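# Place bottles on ledges matching their cap colours

## Task

Set every bottle upright on the wall ledge whose coloured label strip is the same colour as that bottle's cap, with the bottle's entire base resting on that ledge.

## Robot and tools

Robot: two seven-joint arms, left_arm and right_arm, each ending in a two-finger parallel gripper. The two arms mirror each other: equal joint values give mirror-image postures. A gripper pose does not fix the elbow, so a big wrist rotation can swing the elbow unexpectedly.

Frame: one scene frame for everything. Origin is on the plane z = 0, directly under the midpoint between the two arm bases, which sit 0.70 m above it. +z is up, +x is forward (the direction both arms face), +y is toward left_arm's side. Image left/right does not correspond to arm names. Positions are in metres; orientations are quaternions written w first (qw, qx, qy, qz). Reported hand positions and orientations may be a few centimetres off, more at long reach.

Gripper axes: fingers point along the gripper's +z; they open and close along its y. end_effector_position is the point between the pads when closed, just under 1 cm behind the fingertips. Closing pushes the fingertips about 17 mm further along +z, mostly while the pads are more than 70 mm apart.

Row layout (used by execute_actions and move): 16 plain numbers, always both arms: left_arm x, y, z, qw, qx, qy, qz, opening, then right_arm x, y, z, qw, qx, qy, qz, opening. x, y, z and the quaternion are an absolute target pose for that gripper's end_effector_position and orientation in the scene frame, not offsets. Opening runs from -1 (closed) to +1 (fully open, 0.145 m). Going fully open to closed takes at least about 0.5 s. An opening value is always a command; to leave a gripper alone, repeat its current command (shown under Tool commands, or else the last value you sent). A 0 means half-open, not no change.

execute_actions(actions, cameras): actions is a list of actions; each action is a list of up to 15 rows, one row per 1/30 s control step. A short action repeats its final row until 15 steps are used. Each target must lie within 0.6 m of that gripper's current position along each of the gripper's own axes, or the action is rejected for both arms; if the first action fails this against the latest reported state, or any action is malformed, the whole call is rejected. An empty actions list just reports the state and images. To keep an orientation steady, resend the same quaternion every row rather than copying the drifting reported one. For an idle arm, keep sending the pose it had when it stopped, plus its intended opening; commanding the measured pose can relax a press.

move(target, speed, blend, opening_speed, blocking, cameras): target is one 16-number row or a list of up to 15 rows (no 0.6 m limit). Each gripper travels in a straight line from its Hand target to each pose, turning the short way. speed is m/s, 0.002 to 1.1, default 0.25 (rotation capped at twice that in rad/s); one value or one per target. blend (metres) rounds corners at intermediate targets; default 0 stops at each. opening_speed (at least 0.2 per second on the -1 to +1 scale) ramps the finger command. blocking=false returns after about 0.5 s while the move runs on; a new move replaces it smoothly. Paths do not avoid obstacles or the other arm; grippers lag and overshoot, worse when fast or with a nearly straight arm. A new opening on the first target causes a pause only if that arm is within 3 mm of its pose; openings on later targets are applied on arrival once everything is still. Total path time is capped at 10 s. The result adds a move: line: done, off_target, moving, held, fault, etc., plus limits (paced = pose clipped, held = steps withheld). Arms not named in the ending are done (within 3 mm and 2 degrees). done or off_target says nothing about contact.

wait(seconds, cameras): 0 to 10 s; the robot keeps its last command, a running move continues. stop(cameras): brakes the running move. zoom_image(camera, region): camera is cam_high or cam_low; region [x0, y0, x1, y1] in pixels, at most 504 by 504, of the latest full image (896x504). read_manual(section): licence texts only. finished_scene(scene): ends the current scene, given its number; irreversible; the bottles must stay placed afterwards without the robot.

Control details: each step the commanded orientation is clipped to within 32 degrees of the measured one, and position is favoured over orientation. One action may fall short; the Hand target line shows where the arm is actually being sent, so finish the rest in the next call.

Results: per arm, position, quaternion, Hand target, Joint positions (last number is the finger opening in metres), Joint velocities (within noise means still), Joint torques (whole drive output, with offsets and noise; joints 3 and 4 wrap at ±28 N m), grip_measured (same -1 to +1 scale), Tool commands, and for execute_actions some step positions. MOTOR HOT appears at 85 °C; at 100 °C an OVER-TEMPERATURE FAULT stops the arm for 30 to 60 s or more. Heat builds from carrying loads, stretched poses and pushing at unreachable poses.

Gripping: to hold a bottle, command an opening well below grip_measured; lower squeezes harder (about 10 N per pad, objects up to about 11 cm). Fast closing squeezes harder.

Avoid: dropping bottles or releasing them while moving, fast contacts, pressing targets far past contact, knocking things out of the work area, and any collision between the arms, including one gripper closing on the other's fingers. The clearance check may block a gripper near the other forearm but does not protect gripper against gripper. Loose objects may occasionally get nudged by outside pushes.

Each tool is called after "Call:" as name([rows], argument=value, ...), one row to a line, values as JSON.

## Session

Call:
execute_actions(actions=[])

Call:
zoom_image(camera="cam_low", region=[320, 130, 620, 400])

Call:
zoom_image(camera="cam_high", region=[400, 190, 700, 420])

Scene clock: 0.00 s.
left_arm: end_effector_position=(+0.2239, +0.1828, +0.6144) grip_measured=+1.00 end_effector_quat_wxyz=(-0.319, +0.395, -0.515, +0.691) | right_arm: end_effector_position=(+0.4009, -0.1655, +0.3728) grip_measured=+1.00 end_effector_quat_wxyz=(+0.260, +0.265, +0.837, +0.401)
Joint positions: left_arm=[-1.106 0.942 0.535 2.339 -0.48 -0.199 -0.367 0.145] | right_arm=[0.583 0.619 -0.841 0.925 -1.182 -0.496 -0.047 0.145]
Joint velocities: within noise
Joint torques (N m): no reading
Motor temperatures (°C): left_arm=[21 21 22 21 21 23 21] | right_arm=[20 22 22 19 20 19 21]
Hand target: left_arm +0.2239, +0.1828, +0.6144; -0.319, +0.395, -0.515, +0.691 | right_arm +0.4009, -0.1655, +0.3728; +0.260, +0.265, +0.837, +0.401
Tool commands: left_gripper/opening=+1.0 right_gripper/opening=+1.0

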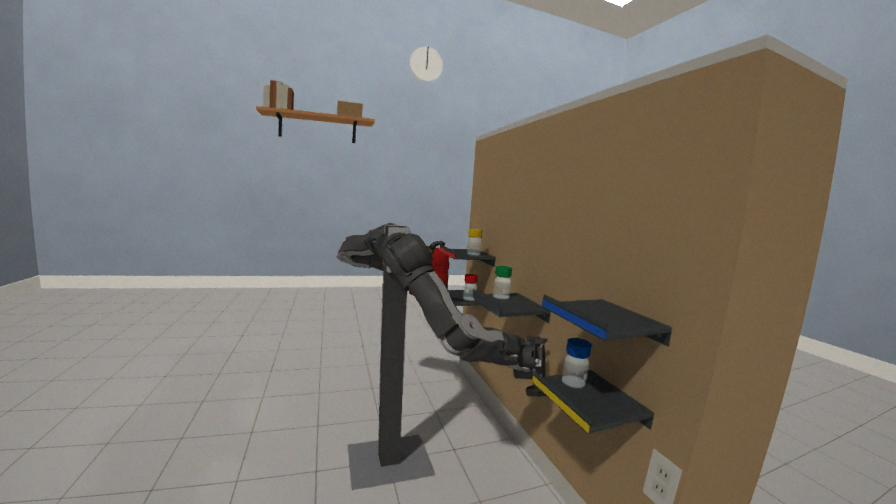

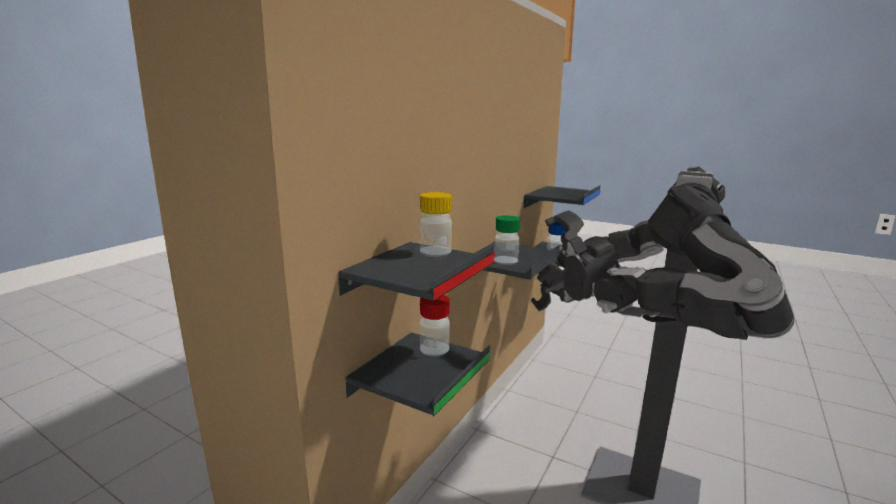

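Scaled by 1.680 from the camera's 896x504 image, which has a finer 1280x720 frame.

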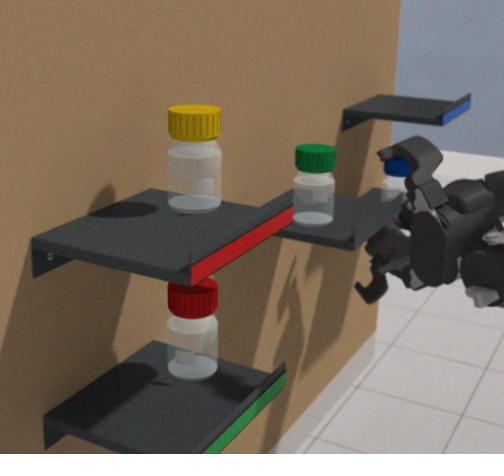

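Scaled by 1.680 from the camera's 896x504 image, which has a finer 1280x720 frame.

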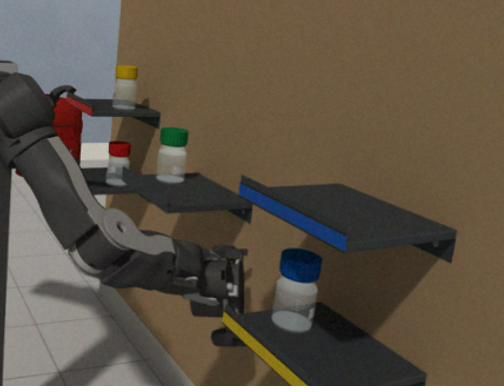

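Call:
move([
  [0.22,0.2,0.60,-0.319,0.395,-0.515,0.691,1,0.26,-0.15,0.40,0.260,0.265,0.837,0.401,1],
  [0.23,0.22,0.55,0,0.7071,0,0.7071,1,0.24,-0.22,0.48,0,0.7071,0,0.7071,1],
], speed=0.2)

Call:
zoom_image(camera="cam_low", region=[330, 180, 520, 300])

Call:
zoom_image(camera="cam_low", region=[330, 280, 520, 420])

Call:
zoom_image(camera="cam_low", region=[470, 170, 670, 310])

Call:
zoom_image(camera="cam_high", region=[420, 210, 560, 360])

Call:
zoom_image(camera="cam_high", region=[500, 270, 700, 450])

Scene clock: 23.60 s.
left_arm: end_effector_position=(+0.2302, +0.2206, +0.5501) grip_measured=+1.00 end_effector_quat_wxyz=(-0.001, +0.706, -0.002, +0.708) | right_arm: end_effector_position=(+0.2397, -0.2187, +0.4788) grip_measured=+1.00 end_effector_quat_wxyz=(-0.001, +0.709, +0.004, +0.705)
Joint positions: left_arm=[-0.914 0.779 0.14 2.316 0.578 -0.241 -0.428 0.145] | right_arm=[-0.654 0.821 -0.238 1.979 0.491 -0.465 -0.507 0.145]
Joint velocities: within noise
Joint torques (N m): left_arm=[0.25 2.04 0.61 5.37 -0.02 -0.49 0] | right_arm=[0.09 2.89 2.74 3.84 -0.08 -0.48 -0.15]
Motor temperatures (°C): left_arm=[21 21 22 21 21 23 21] | right_arm=[21 22 22 19 20 19 21]
Hand target: left_arm +0.2300, +0.2200, +0.5500; +0.000, +0.707, +0.000, +0.707 | right_arm +0.2400, -0.2200, +0.4800; +0.000, +0.707, +0.000, +0.707
Off the commanded pose: left_arm 0.001 m, 0 deg | right_arm 0.002 m, 1 deg.
move: done

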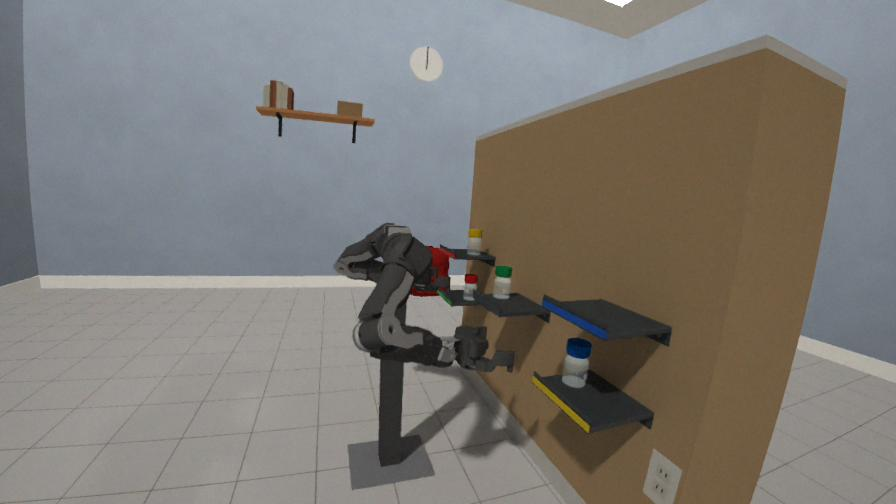

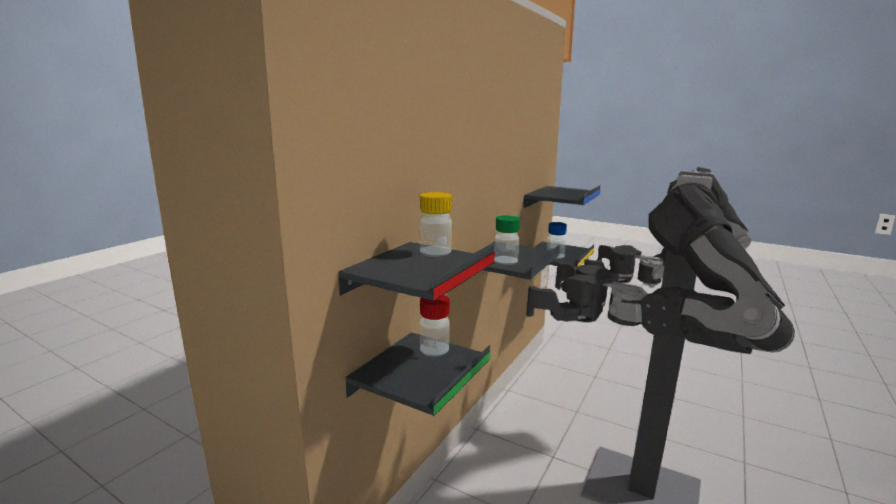

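Scaled by 2.653 from the camera's 896x504 image, which has a finer 1280x720 frame.

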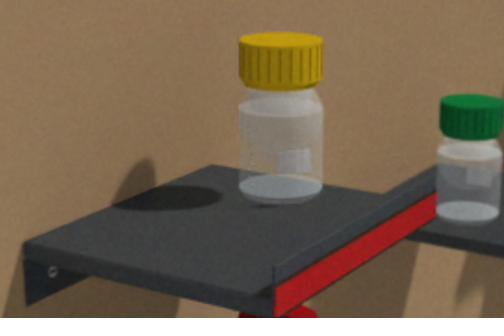

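Scaled by 2.653 from the camera's 896x504 image, which has a finer 1280x720 frame.

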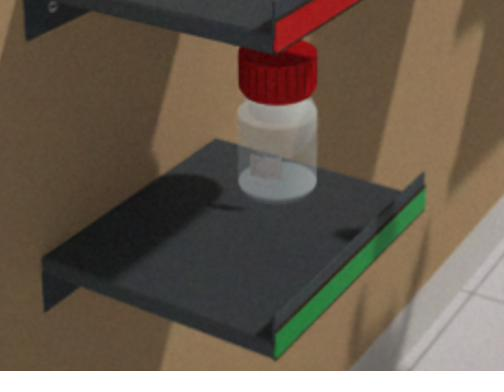

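Scaled by 2.520 from the camera's 896x504 image, which has a finer 1280x720 frame.

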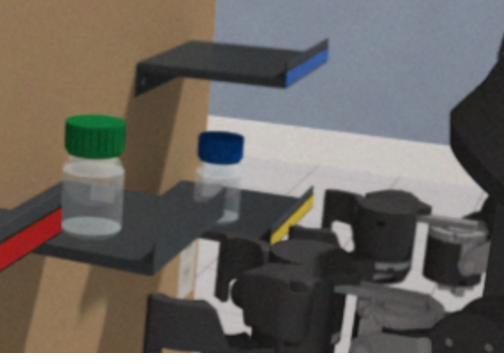

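Scaled by 3.360 from the camera's 896x504 image, which has a finer 1280x720 frame.

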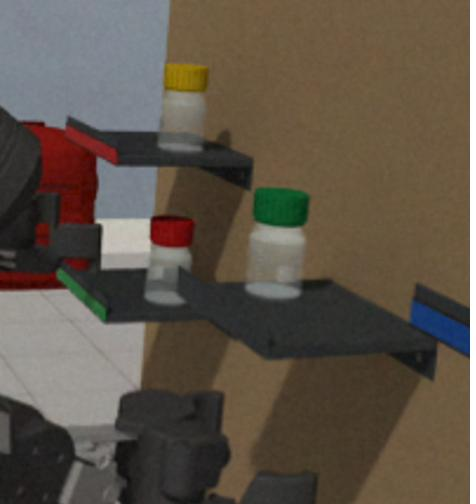

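Scaled by 2.520 from the camera's 896x504 image, which has a finer 1280x720 frame.

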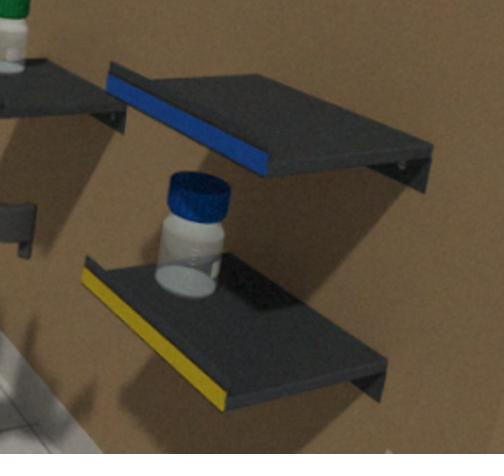

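Call:
move([
  [0.235,0.352,0.69,0,0.7071,0,0.7071,0.4,0.235,-0.345,0.49,0,0.7071,0,0.7071,0.4],
], speed=0.15)

Call:
zoom_image(camera="cam_low", region=[330, 150, 670, 310])

Call:
zoom_image(camera="cam_high", region=[420, 210, 700, 420])

Scene clock: 81.27 s.
left_arm: end_effector_position=(+0.2347, +0.3534, +0.6906) grip_measured=+0.40 end_effector_quat_wxyz=(-0.003, +0.706, +0.002, +0.709) | right_arm: end_effector_position=(+0.2352, -0.3453, +0.4892) grip_measured=+0.40 end_effector_quat_wxyz=(+0.001, +0.709, +0.000, +0.706)
Joint positions: left_arm=[-1.368 0.857 1.456 2.13 1.479 0.099 0.144 0.105] | right_arm=[-0.983 1.114 0.165 1.682 1.09 -0.782 -0.042 0.105]
Joint velocities: within noise
Joint torques (N m): left_arm=[-0.65 1.96 3.03 0.94 0.27 -0.52 0.23] | right_arm=[0.3 3.26 3.59 1.88 0.17 -0.53 0.14]
Motor temperatures (°C): left_arm=[20 21 22 24 21 24 21] | right_arm=[20 22 22 21 20 20 21]
Hand target: left_arm +0.2350, +0.3519, +0.6901; +0.000, +0.707, +0.000, +0.707 | right_arm +0.2350, -0.3450, +0.4900; +0.000, +0.707, +0.000, +0.707
Off the commanded pose: left_arm 0.001 m, 0 deg | right_arm 0.001 m, 0 deg.
joint sent to its limit (right arm) — joint 6 (wrist pitch), lower limit. The joint targets still meet the commanded pose.
move: done

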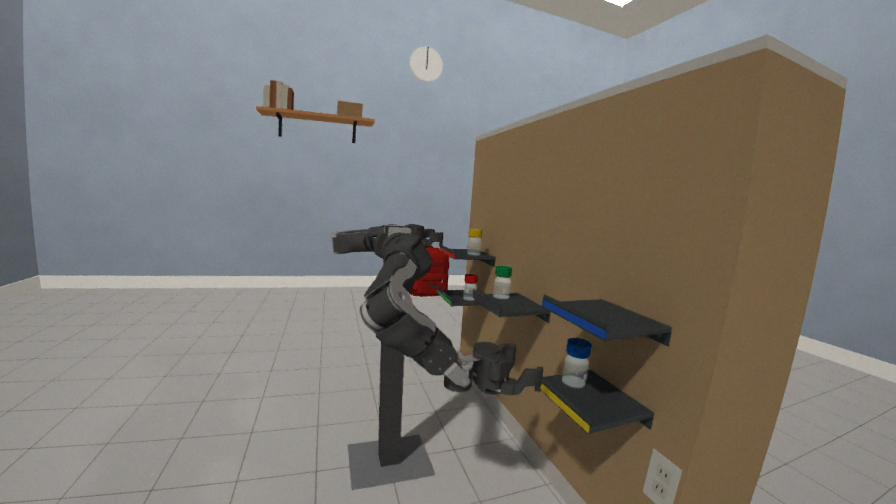

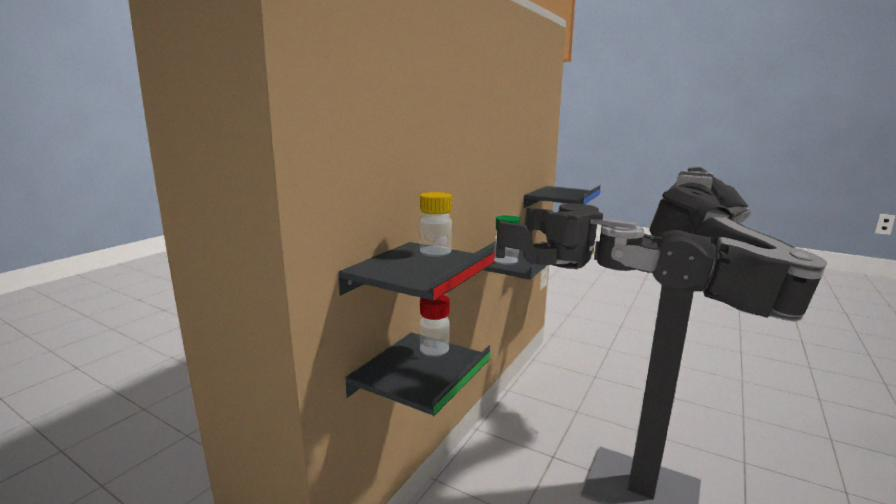

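Scaled by 1.482 from the camera's 896x504 image, which has a finer 1280x720 frame.

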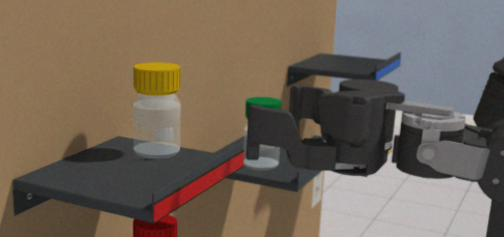

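Scaled by 1.800 from the camera's 896x504 image, which has a finer 1280x720 frame.

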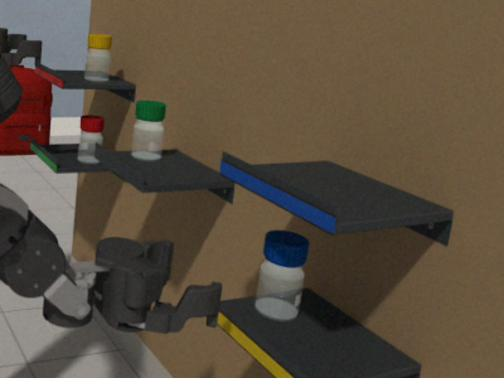

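Call:
move([
  [0.382,0.352,0.69,0,0.7071,0,0.7071,0.4,0.384,-0.347,0.492,0,0.7071,0,0.7071,0.4],
], speed=0.08)

Call:
zoom_image(camera="cam_low", region=[370, 170, 530, 290])

Call:
zoom_image(camera="cam_high", region=[420, 210, 540, 300])

Call:
zoom_image(camera="cam_high", region=[500, 310, 640, 430])

Call:
zoom_image(camera="cam_low", region=[520, 190, 640, 290])

Scene clock: 94.47 s.
left_arm: end_effector_position=(+0.3825, +0.3504, +0.6930) grip_measured=+0.40 end_effector_quat_wxyz=(+0.002, +0.705, -0.003, +0.710) | right_arm: end_effector_position=(+0.3846, -0.3486, +0.4954) grip_measured=+0.40 end_effector_quat_wxyz=(+0.002, +0.703, -0.003, +0.711)
Joint positions: left_arm=[-1.384 1.591 1.359 1.653 1.57 -0.032 -0.095 0.105] | right_arm=[0.161 0.958 -0.412 1.22 1.042 -0.38 0.064 0.105]
Joint velocities: within noise
Joint torques (N m): left_arm=[4.29 1.17 2.88 0.29 0.15 -0.69 -0.04] | right_arm=[3.84 6.34 2.47 1.84 0.09 -0.31 0.19]
Motor temperatures (°C): left_arm=[20 21 23 23 21 24 21] | right_arm=[20 23 23 20 20 20 21]
Hand target: left_arm +0.3820, +0.3520, +0.6900; +0.000, +0.707, +0.000, +0.707 | right_arm +0.3839, -0.3470, +0.4919; +0.000, +0.707, +0.000, +0.707
Off the commanded pose: left_arm 0.003 m, 1 deg | right_arm 0.004 m, 1 deg.
move: off_target (right_arm)

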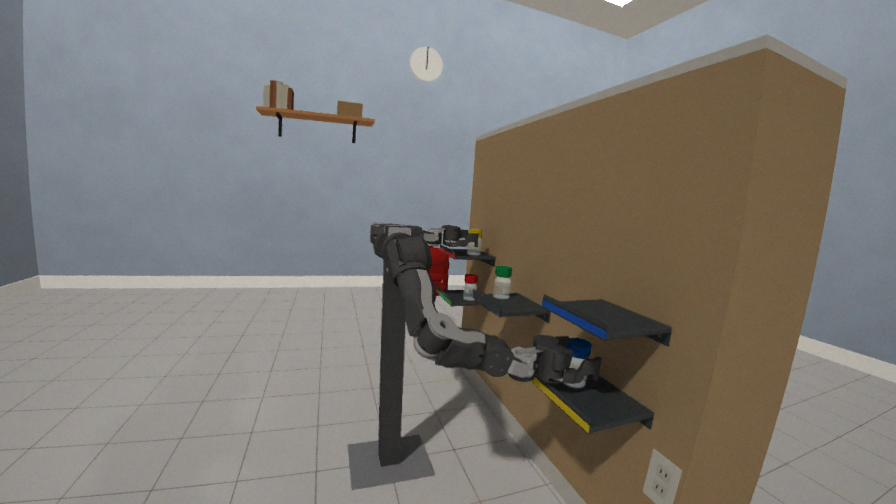

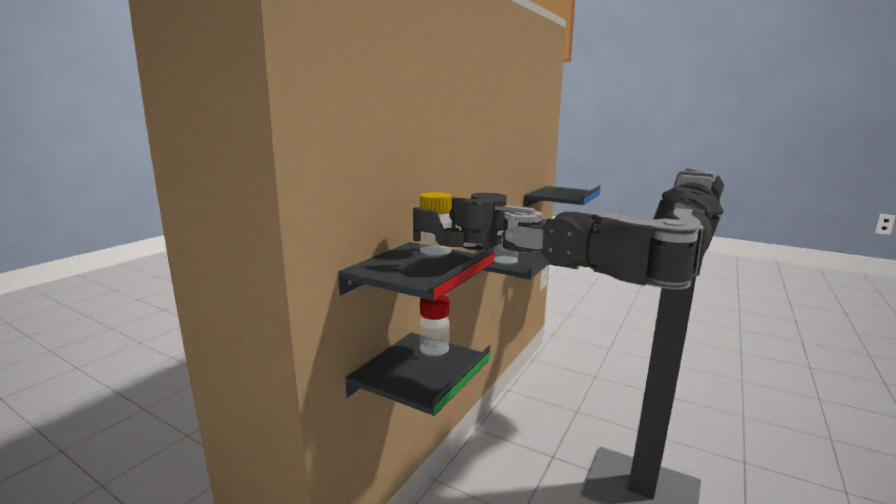

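Scaled by 3.150 from the camera's 896x504 image, which has a finer 1280x720 frame.

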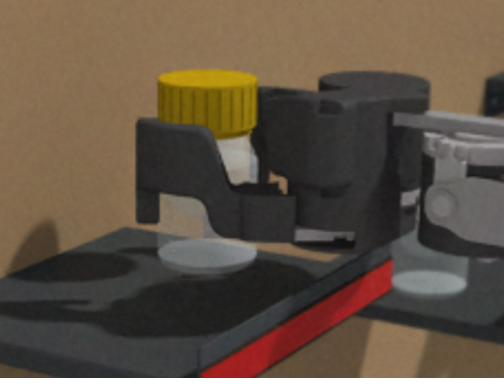

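Scaled by 4.200 from the camera's 896x504 image, which has a finer 1280x720 frame.

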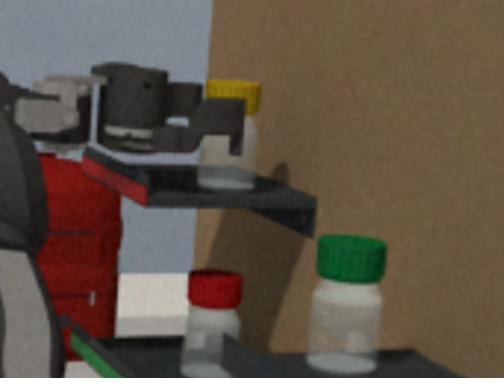

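Scaled by 3.600 from the camera's 896x504 image, which has a finer 1280x720 frame.

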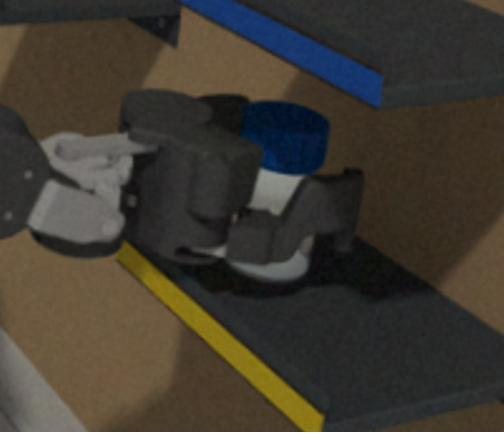

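Scaled by 4.200 from the camera's 896x504 image, which has a finer 1280x720 frame.

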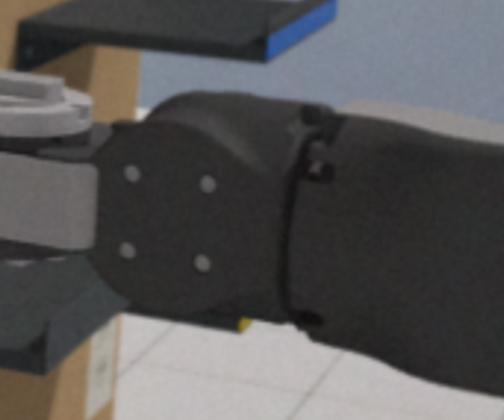

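Call:
move([
  [0.392,0.353,0.69,0,0.7071,0,0.7071,0.4,0.384,-0.347,0.492,0,0.7071,0,0.7071,0.4],
  [0.392,0.353,0.69,0,0.7071,0,0.7071,-0.7,0.384,-0.347,0.492,0,0.7071,0,0.7071,-0.7],
], speed=0.06, opening_speed=0.5)

Call:
zoom_image(camera="cam_low", region=[370, 170, 530, 290])

Call:
zoom_image(camera="cam_high", region=[420, 210, 540, 300])

Call:
zoom_image(camera="cam_high", region=[500, 310, 640, 430])

Scene clock: 133.17 s.
left_arm: end_effector_position=(+0.3920, +0.3524, +0.6929) grip_measured=-0.24 end_effector_quat_wxyz=(+0.001, +0.705, -0.001, +0.709) | right_arm: end_effector_position=(+0.3846, -0.3487, +0.4952) grip_measured=-0.35 end_effector_quat_wxyz=(+0.002, +0.703, -0.003, +0.711)
Joint positions: left_arm=[-1.391 1.634 1.359 1.603 1.58 -0.04 -0.092 0.058] | right_arm=[0.161 0.958 -0.412 1.219 1.041 -0.38 0.064 0.049]
Joint velocities: within noise
Joint torques (N m): left_arm=[4.65 1.6 2.93 0.05 0.11 -0.7 0.06] | right_arm=[3.81 6.4 2.51 2.06 0.1 -0.33 0.15]
Motor temperatures (°C): left_arm=[21 21 24 21 21 24 21] | right_arm=[21 24 22 20 20 20 21]
Hand target: left_arm +0.3920, +0.3530, +0.6899; +0.000, +0.707, +0.000, +0.707 | right_arm +0.3839, -0.3470, +0.4919; +0.000, +0.707, +0.000, +0.707
Off the commanded pose: left_arm 0.003 m, 0 deg | right_arm 0.004 m, 1 deg.
move: off_target (right_arm); target 2's new opening was sent with right_arm's hand 0.004 m and 1 deg from that target

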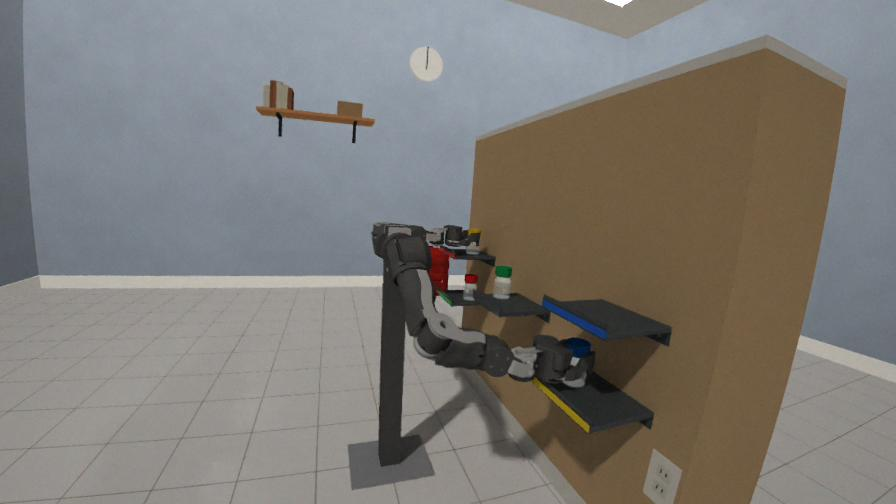

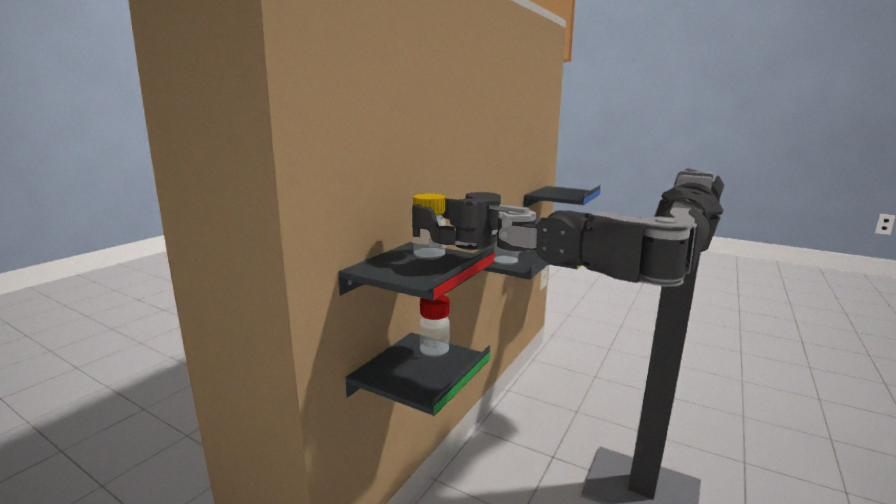

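Scaled by 3.150 from the camera's 896x504 image, which has a finer 1280x720 frame.

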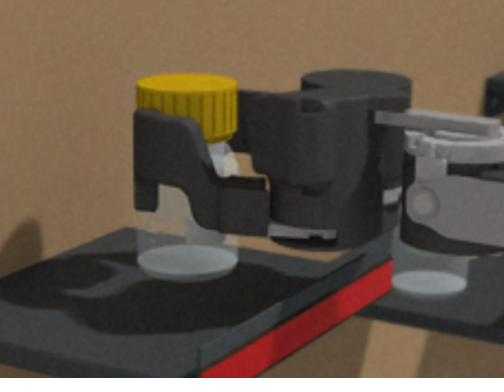

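Scaled by 4.200 from the camera's 896x504 image, which has a finer 1280x720 frame.

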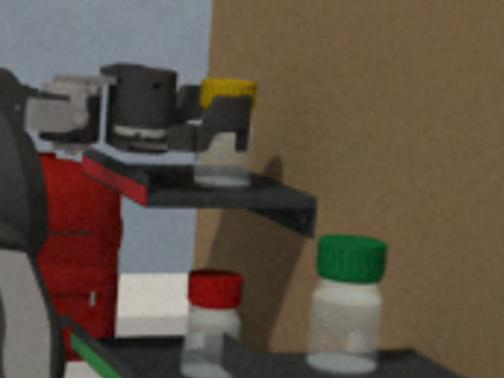

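Scaled by 3.600 from the camera's 896x504 image, which has a finer 1280x720 frame.

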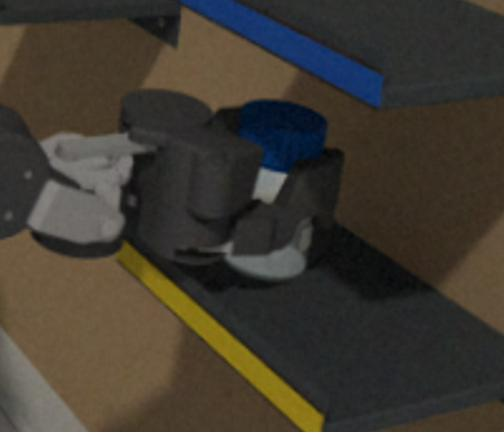

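Call:
move([
  [0.390,0.353,0.735,0,0.7071,0,0.7071,-0.7,0.384,-0.347,0.535,0,0.7071,0,0.7071,-0.7],
], speed=0.06)

Call:
zoom_image(camera="cam_low", region=[370, 150, 530, 270])

Call:
zoom_image(camera="cam_high", region=[500, 310, 640, 430])

Scene clock: 154.00 s.
left_arm: end_effector_position=(+0.3898, +0.3532, +0.7325) grip_measured=-0.24 end_effector_quat_wxyz=(-0.001, +0.710, -0.001, +0.704) | right_arm: end_effector_position=(+0.3836, -0.3454, +0.5321) grip_measured=-0.35 end_effector_quat_wxyz=(-0.002, +0.710, +0.003, +0.704)
Joint positions: left_arm=[-1.399 1.637 1.563 1.597 1.585 0.173 -0.092 0.058] | right_arm=[0.133 1.09 -0.386 1.388 1.125 -0.284 -0.004 0.049]
Joint velocities: within noise
Joint torques (N m): left_arm=[5.26 1.89 4.59 0.09 0.13 -0.83 0.04] | right_arm=[4.1 7.56 5.04 2.25 0.16 -0.56 -0.17]
Motor temperatures (°C): left_arm=[22 21 25 21 21 24 21] | right_arm=[21 24 23 20 20 20 21]
Hand target: left_arm +0.3900, +0.3530, +0.7350; +0.000, +0.707, +0.000, +0.707 | right_arm +0.3840, -0.3471, +0.5350; +0.000, +0.707, +0.000, +0.707
Off the commanded pose: left_arm 0.003 m, 1 deg | right_arm 0.003 m, 1 deg.
joint sent to its limit (left arm) — joint 5 (forearm roll), upper limit. The joint targets still meet the commanded pose.
move: done

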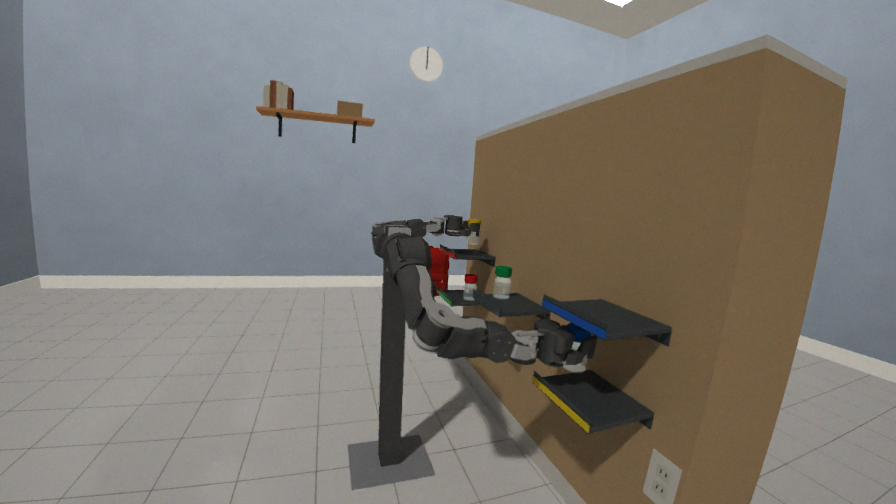

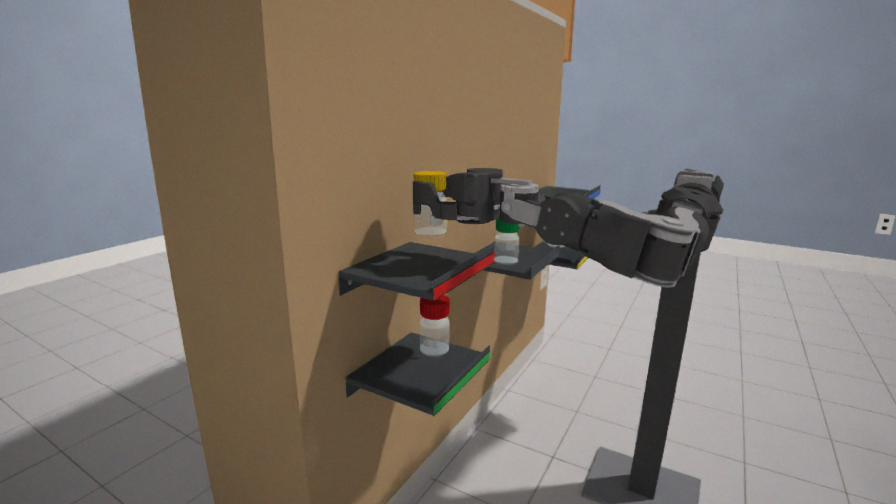

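Scaled by 3.150 from the camera's 896x504 image, which has a finer 1280x720 frame.

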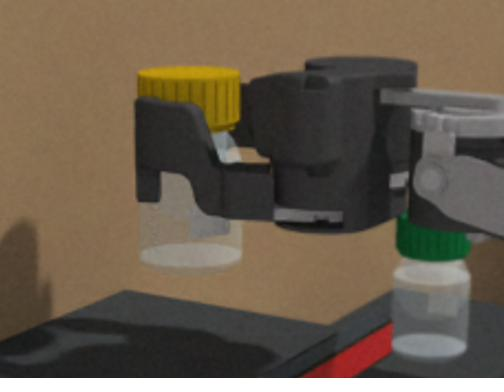

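Scaled by 3.600 from the camera's 896x504 image, which has a finer 1280x720 frame.

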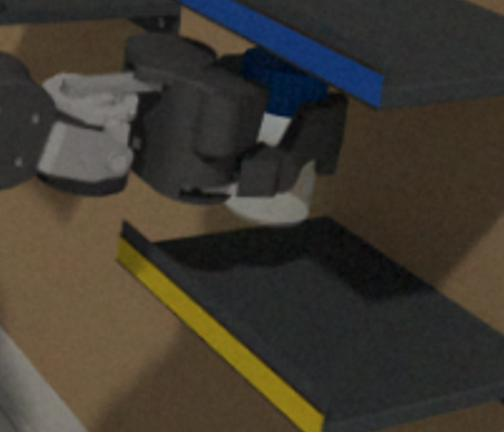

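Call:
move([
  [0.24,0.34,0.735,0,0.7071,0,0.7071,-0.7,0.235,-0.36,0.54,0,0.7071,0,0.7071,-0.7],
  [0.24,0.33,0.72,0,0.7071,0,0.7071,-0.7,0.235,-0.39,0.74,0,0.7071,0,0.7071,-0.7],
], speed=0.1)

Scene clock: 163.30 s.
left_arm: end_effector_position=(+0.2403, +0.3291, +0.7189) grip_measured=-0.24 end_effector_quat_wxyz=(+0.002, +0.710, -0.003, +0.704) | right_arm: end_effector_position=(+0.2350, -0.3906, +0.7392) grip_measured=-0.35 end_effector_quat_wxyz=(+0.002, +0.709, -0.002, +0.705)
Joint positions: left_arm=[-1.081 0.903 1.482 2.219 1.507 0.429 0.026 0.058] | right_arm=[-1.02 0.966 1.568 1.916 1.413 0.532 0.297 0.049]
Joint velocities: within noise
Joint torques (N m): left_arm=[0.91 2.47 1.96 0.88 0.1 -0.93 -0.05] | right_arm=[0.65 4.15 3.74 0.65 0.29 -0.5 0.16]
Motor temperatures (°C): left_arm=[22 21 25 21 21 25 21] | right_arm=[21 24 23 20 20 20 21]
Hand target: left_arm +0.2400, +0.3301, +0.7199; +0.000, +0.707, +0.000, +0.707 | right_arm +0.2350, -0.3899, +0.7400; +0.000, +0.707, +0.000, +0.707
Off the commanded pose: left_arm 0.001 m, 1 deg | right_arm 0.001 m, 0 deg.
joint read past its limit (right arm) — joint 3 (upper arm roll), upper limit.
move: done

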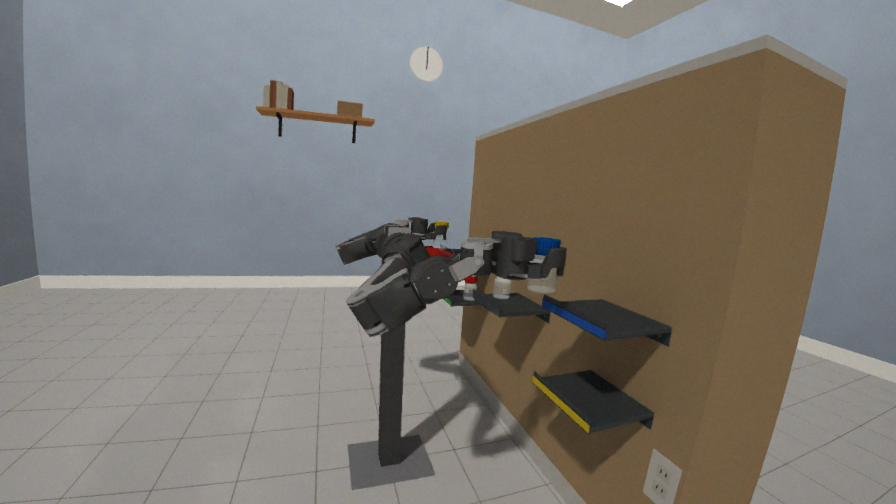

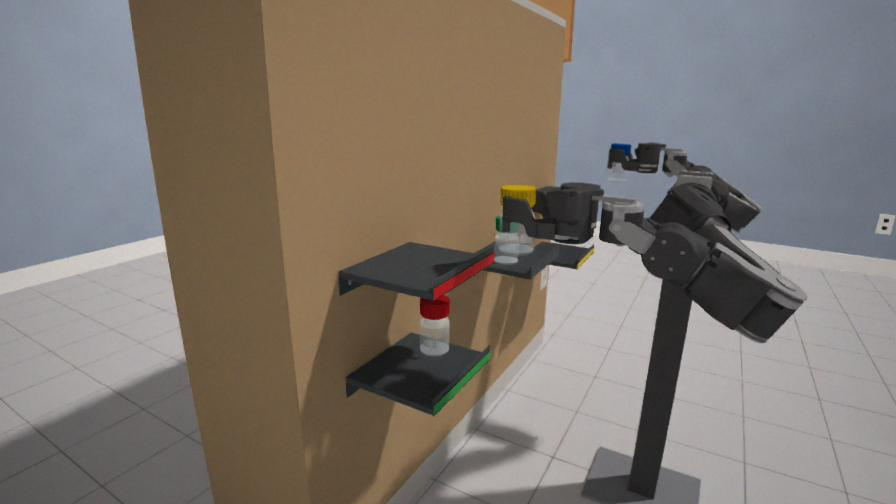

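Call:
move([
  [0.25,0.2,0.68,0,0.7071,0,0.7071,-0.7,0.378,-0.398,0.735,0,0.7071,0,0.7071,-0.7],
], speed=0.1)

Call:
zoom_image(camera="cam_high", region=[520, 210, 700, 350])

Call:
zoom_image(camera="cam_low", region=[480, 110, 680, 270])

Scene clock: 174.00 s.
left_arm: end_effector_position=(+0.2503, +0.1991, +0.6781) grip_measured=-0.24 end_effector_quat_wxyz=(+0.141, +0.660, -0.138, +0.725) | right_arm: end_effector_position=(+0.3782, -0.3980, +0.7333) grip_measured=-0.35 end_effector_quat_wxyz=(+0.001, +0.711, +0.000, +0.703)
Joint positions: left_arm=[-0.969 0.992 0.931 2.432 1.265 0.072 0.037 0.058] | right_arm=[-1.023 1.589 1.193 1.441 1.555 0.181 0.115 0.049]
Joint velocities: within noise
Joint torques (N m): left_arm=[1.7 2.25 1.51 1.78 0.12 -0.99 -0.06] | right_arm=[3.63 4.23 4.72 0.49 0.26 -0.76 0.02]
Motor temperatures (°C): left_arm=[21 21 25 21 21 25 21] | right_arm=[21 24 23 19 20 20 21]
Hand target: left_arm +0.2505, +0.2005, +0.6798; +0.139, +0.656, -0.134, +0.729 | right_arm +0.3780, -0.3981, +0.7349; +0.000, +0.707, +0.000, +0.707
Off the commanded pose: left_arm 0.002 m, 23 deg | right_arm 0.002 m, 1 deg.
joint read past its limit (left arm) — joint 4 (elbow), upper limit, where the elbow is as bent as it goes.
joint sent to its limit (left arm) — joint 4 (elbow), upper limit, where the elbow is as bent as it goes. The joint targets are off in orientation, not in position.
move: off_target (left_arm)

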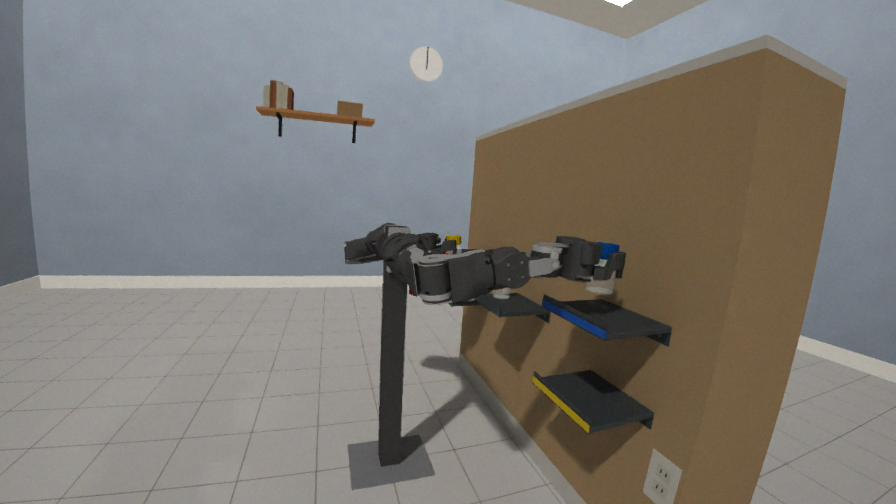

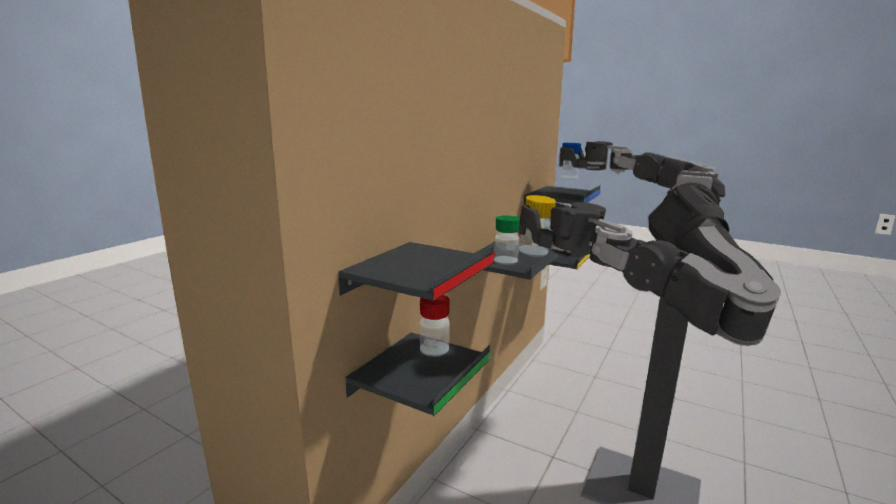

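Scaled by 2.800 from the camera's 896x504 image, which has a finer 1280x720 frame.

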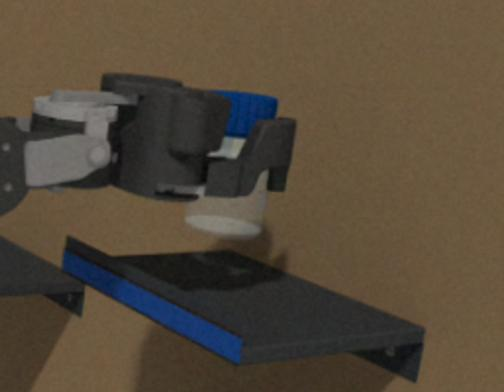

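Scaled by 2.520 from the camera's 896x504 image, which has a finer 1280x720 frame.

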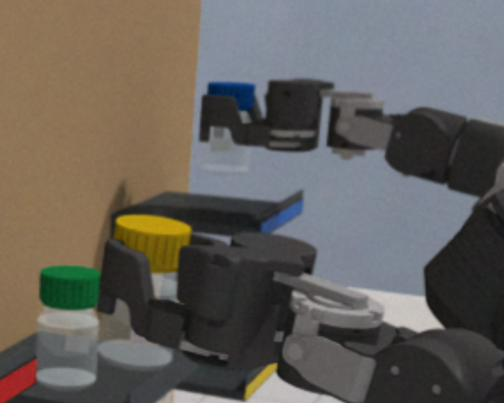

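Call:
move([
  [0.27,0.08,0.66,0.0923,0.7010,-0.0923,0.7010,-0.7,0.378,-0.398,0.707,0,0.7071,0,0.7071,-0.7],
], speed=0.05)

Call:
zoom_image(camera="cam_high", region=[520, 210, 700, 350])

Call:
zoom_image(camera="cam_low", region=[480, 110, 680, 270])

Scene clock: 185.97 s.
left_arm: end_effector_position=(+0.2705, +0.0796, +0.6588) grip_measured=-0.24 end_effector_quat_wxyz=(+0.193, +0.601, -0.170, +0.757) | right_arm: end_effector_position=(+0.3782, -0.3977, +0.7044) grip_measured=-0.35 end_effector_quat_wxyz=(+0.002, +0.712, +0.003, +0.702)
Joint positions: left_arm=[-1.407 2.012 0.838 2.432 0.937 -0.543 -0.945 0.058] | right_arm=[-1.147 1.573 1.193 1.455 1.557 0.06 0.115 0.049]
Joint velocities: within noise
Joint torques (N m): left_arm=[4.31 0.62 2.4 1.98 -0.43 -0.48 -0.09] | right_arm=[3.78 3.2 5.34 0.43 0.28 -0.78 -0.03]
Motor temperatures (°C): left_arm=[21 21 24 21 21 25 21] | right_arm=[21 24 24 19 20 21 21]
Hand target: left_arm +0.2706, +0.0801, +0.6596; +0.192, +0.599, -0.168, +0.759 | right_arm +0.3779, -0.3980, +0.7070; +0.002, +0.708, +0.002, +0.707
Off the commanded pose: left_arm 0.001 m, 20 deg | right_arm 0.003 m, 1 deg.
joint read past its limit (left arm) — joint 2 (shoulder roll), upper limit; joint 4 (elbow), upper limit, where the elbow is as bent as it goes.
joint sent to its limit (left arm) — joint 1 (shoulder pitch), lower limit; joint 2 (shoulder roll), upper limit; joint 4 (elbow), upper limit, where the elbow is as bent as it goes. The joint targets are off in orientation, not in position.
joint sent to its limit (right arm) — joint 5 (forearm roll), upper limit. The joint targets still meet the commanded pose.
move: off_target (left_arm)

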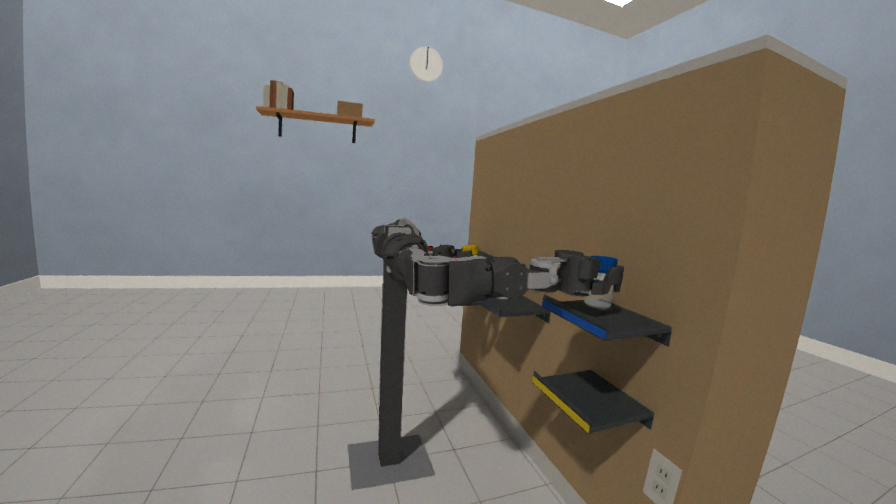

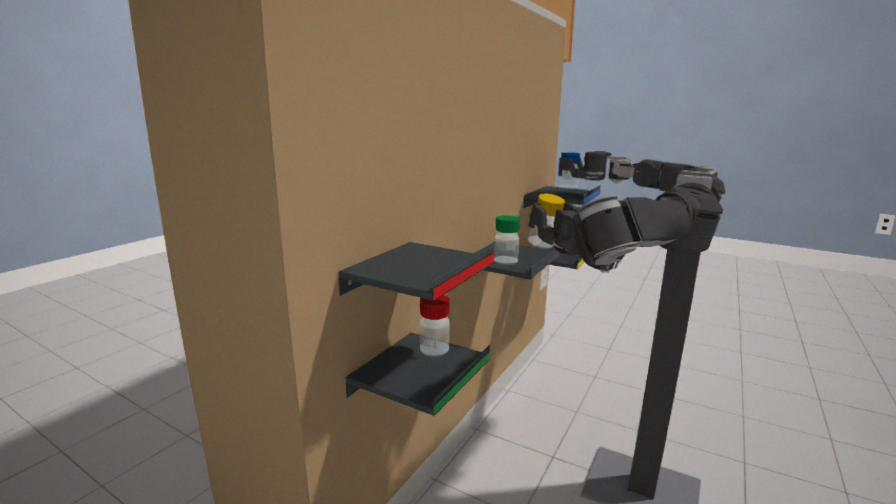

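Scaled by 2.800 from the camera's 896x504 image, which has a finer 1280x720 frame.

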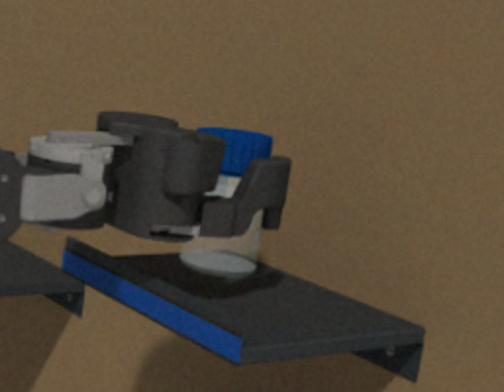

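Scaled by 2.520 from the camera's 896x504 image, which has a finer 1280x720 frame.

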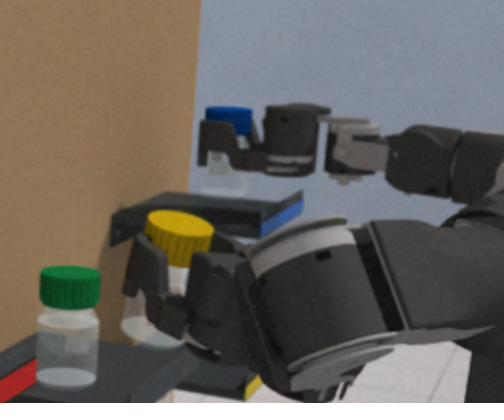

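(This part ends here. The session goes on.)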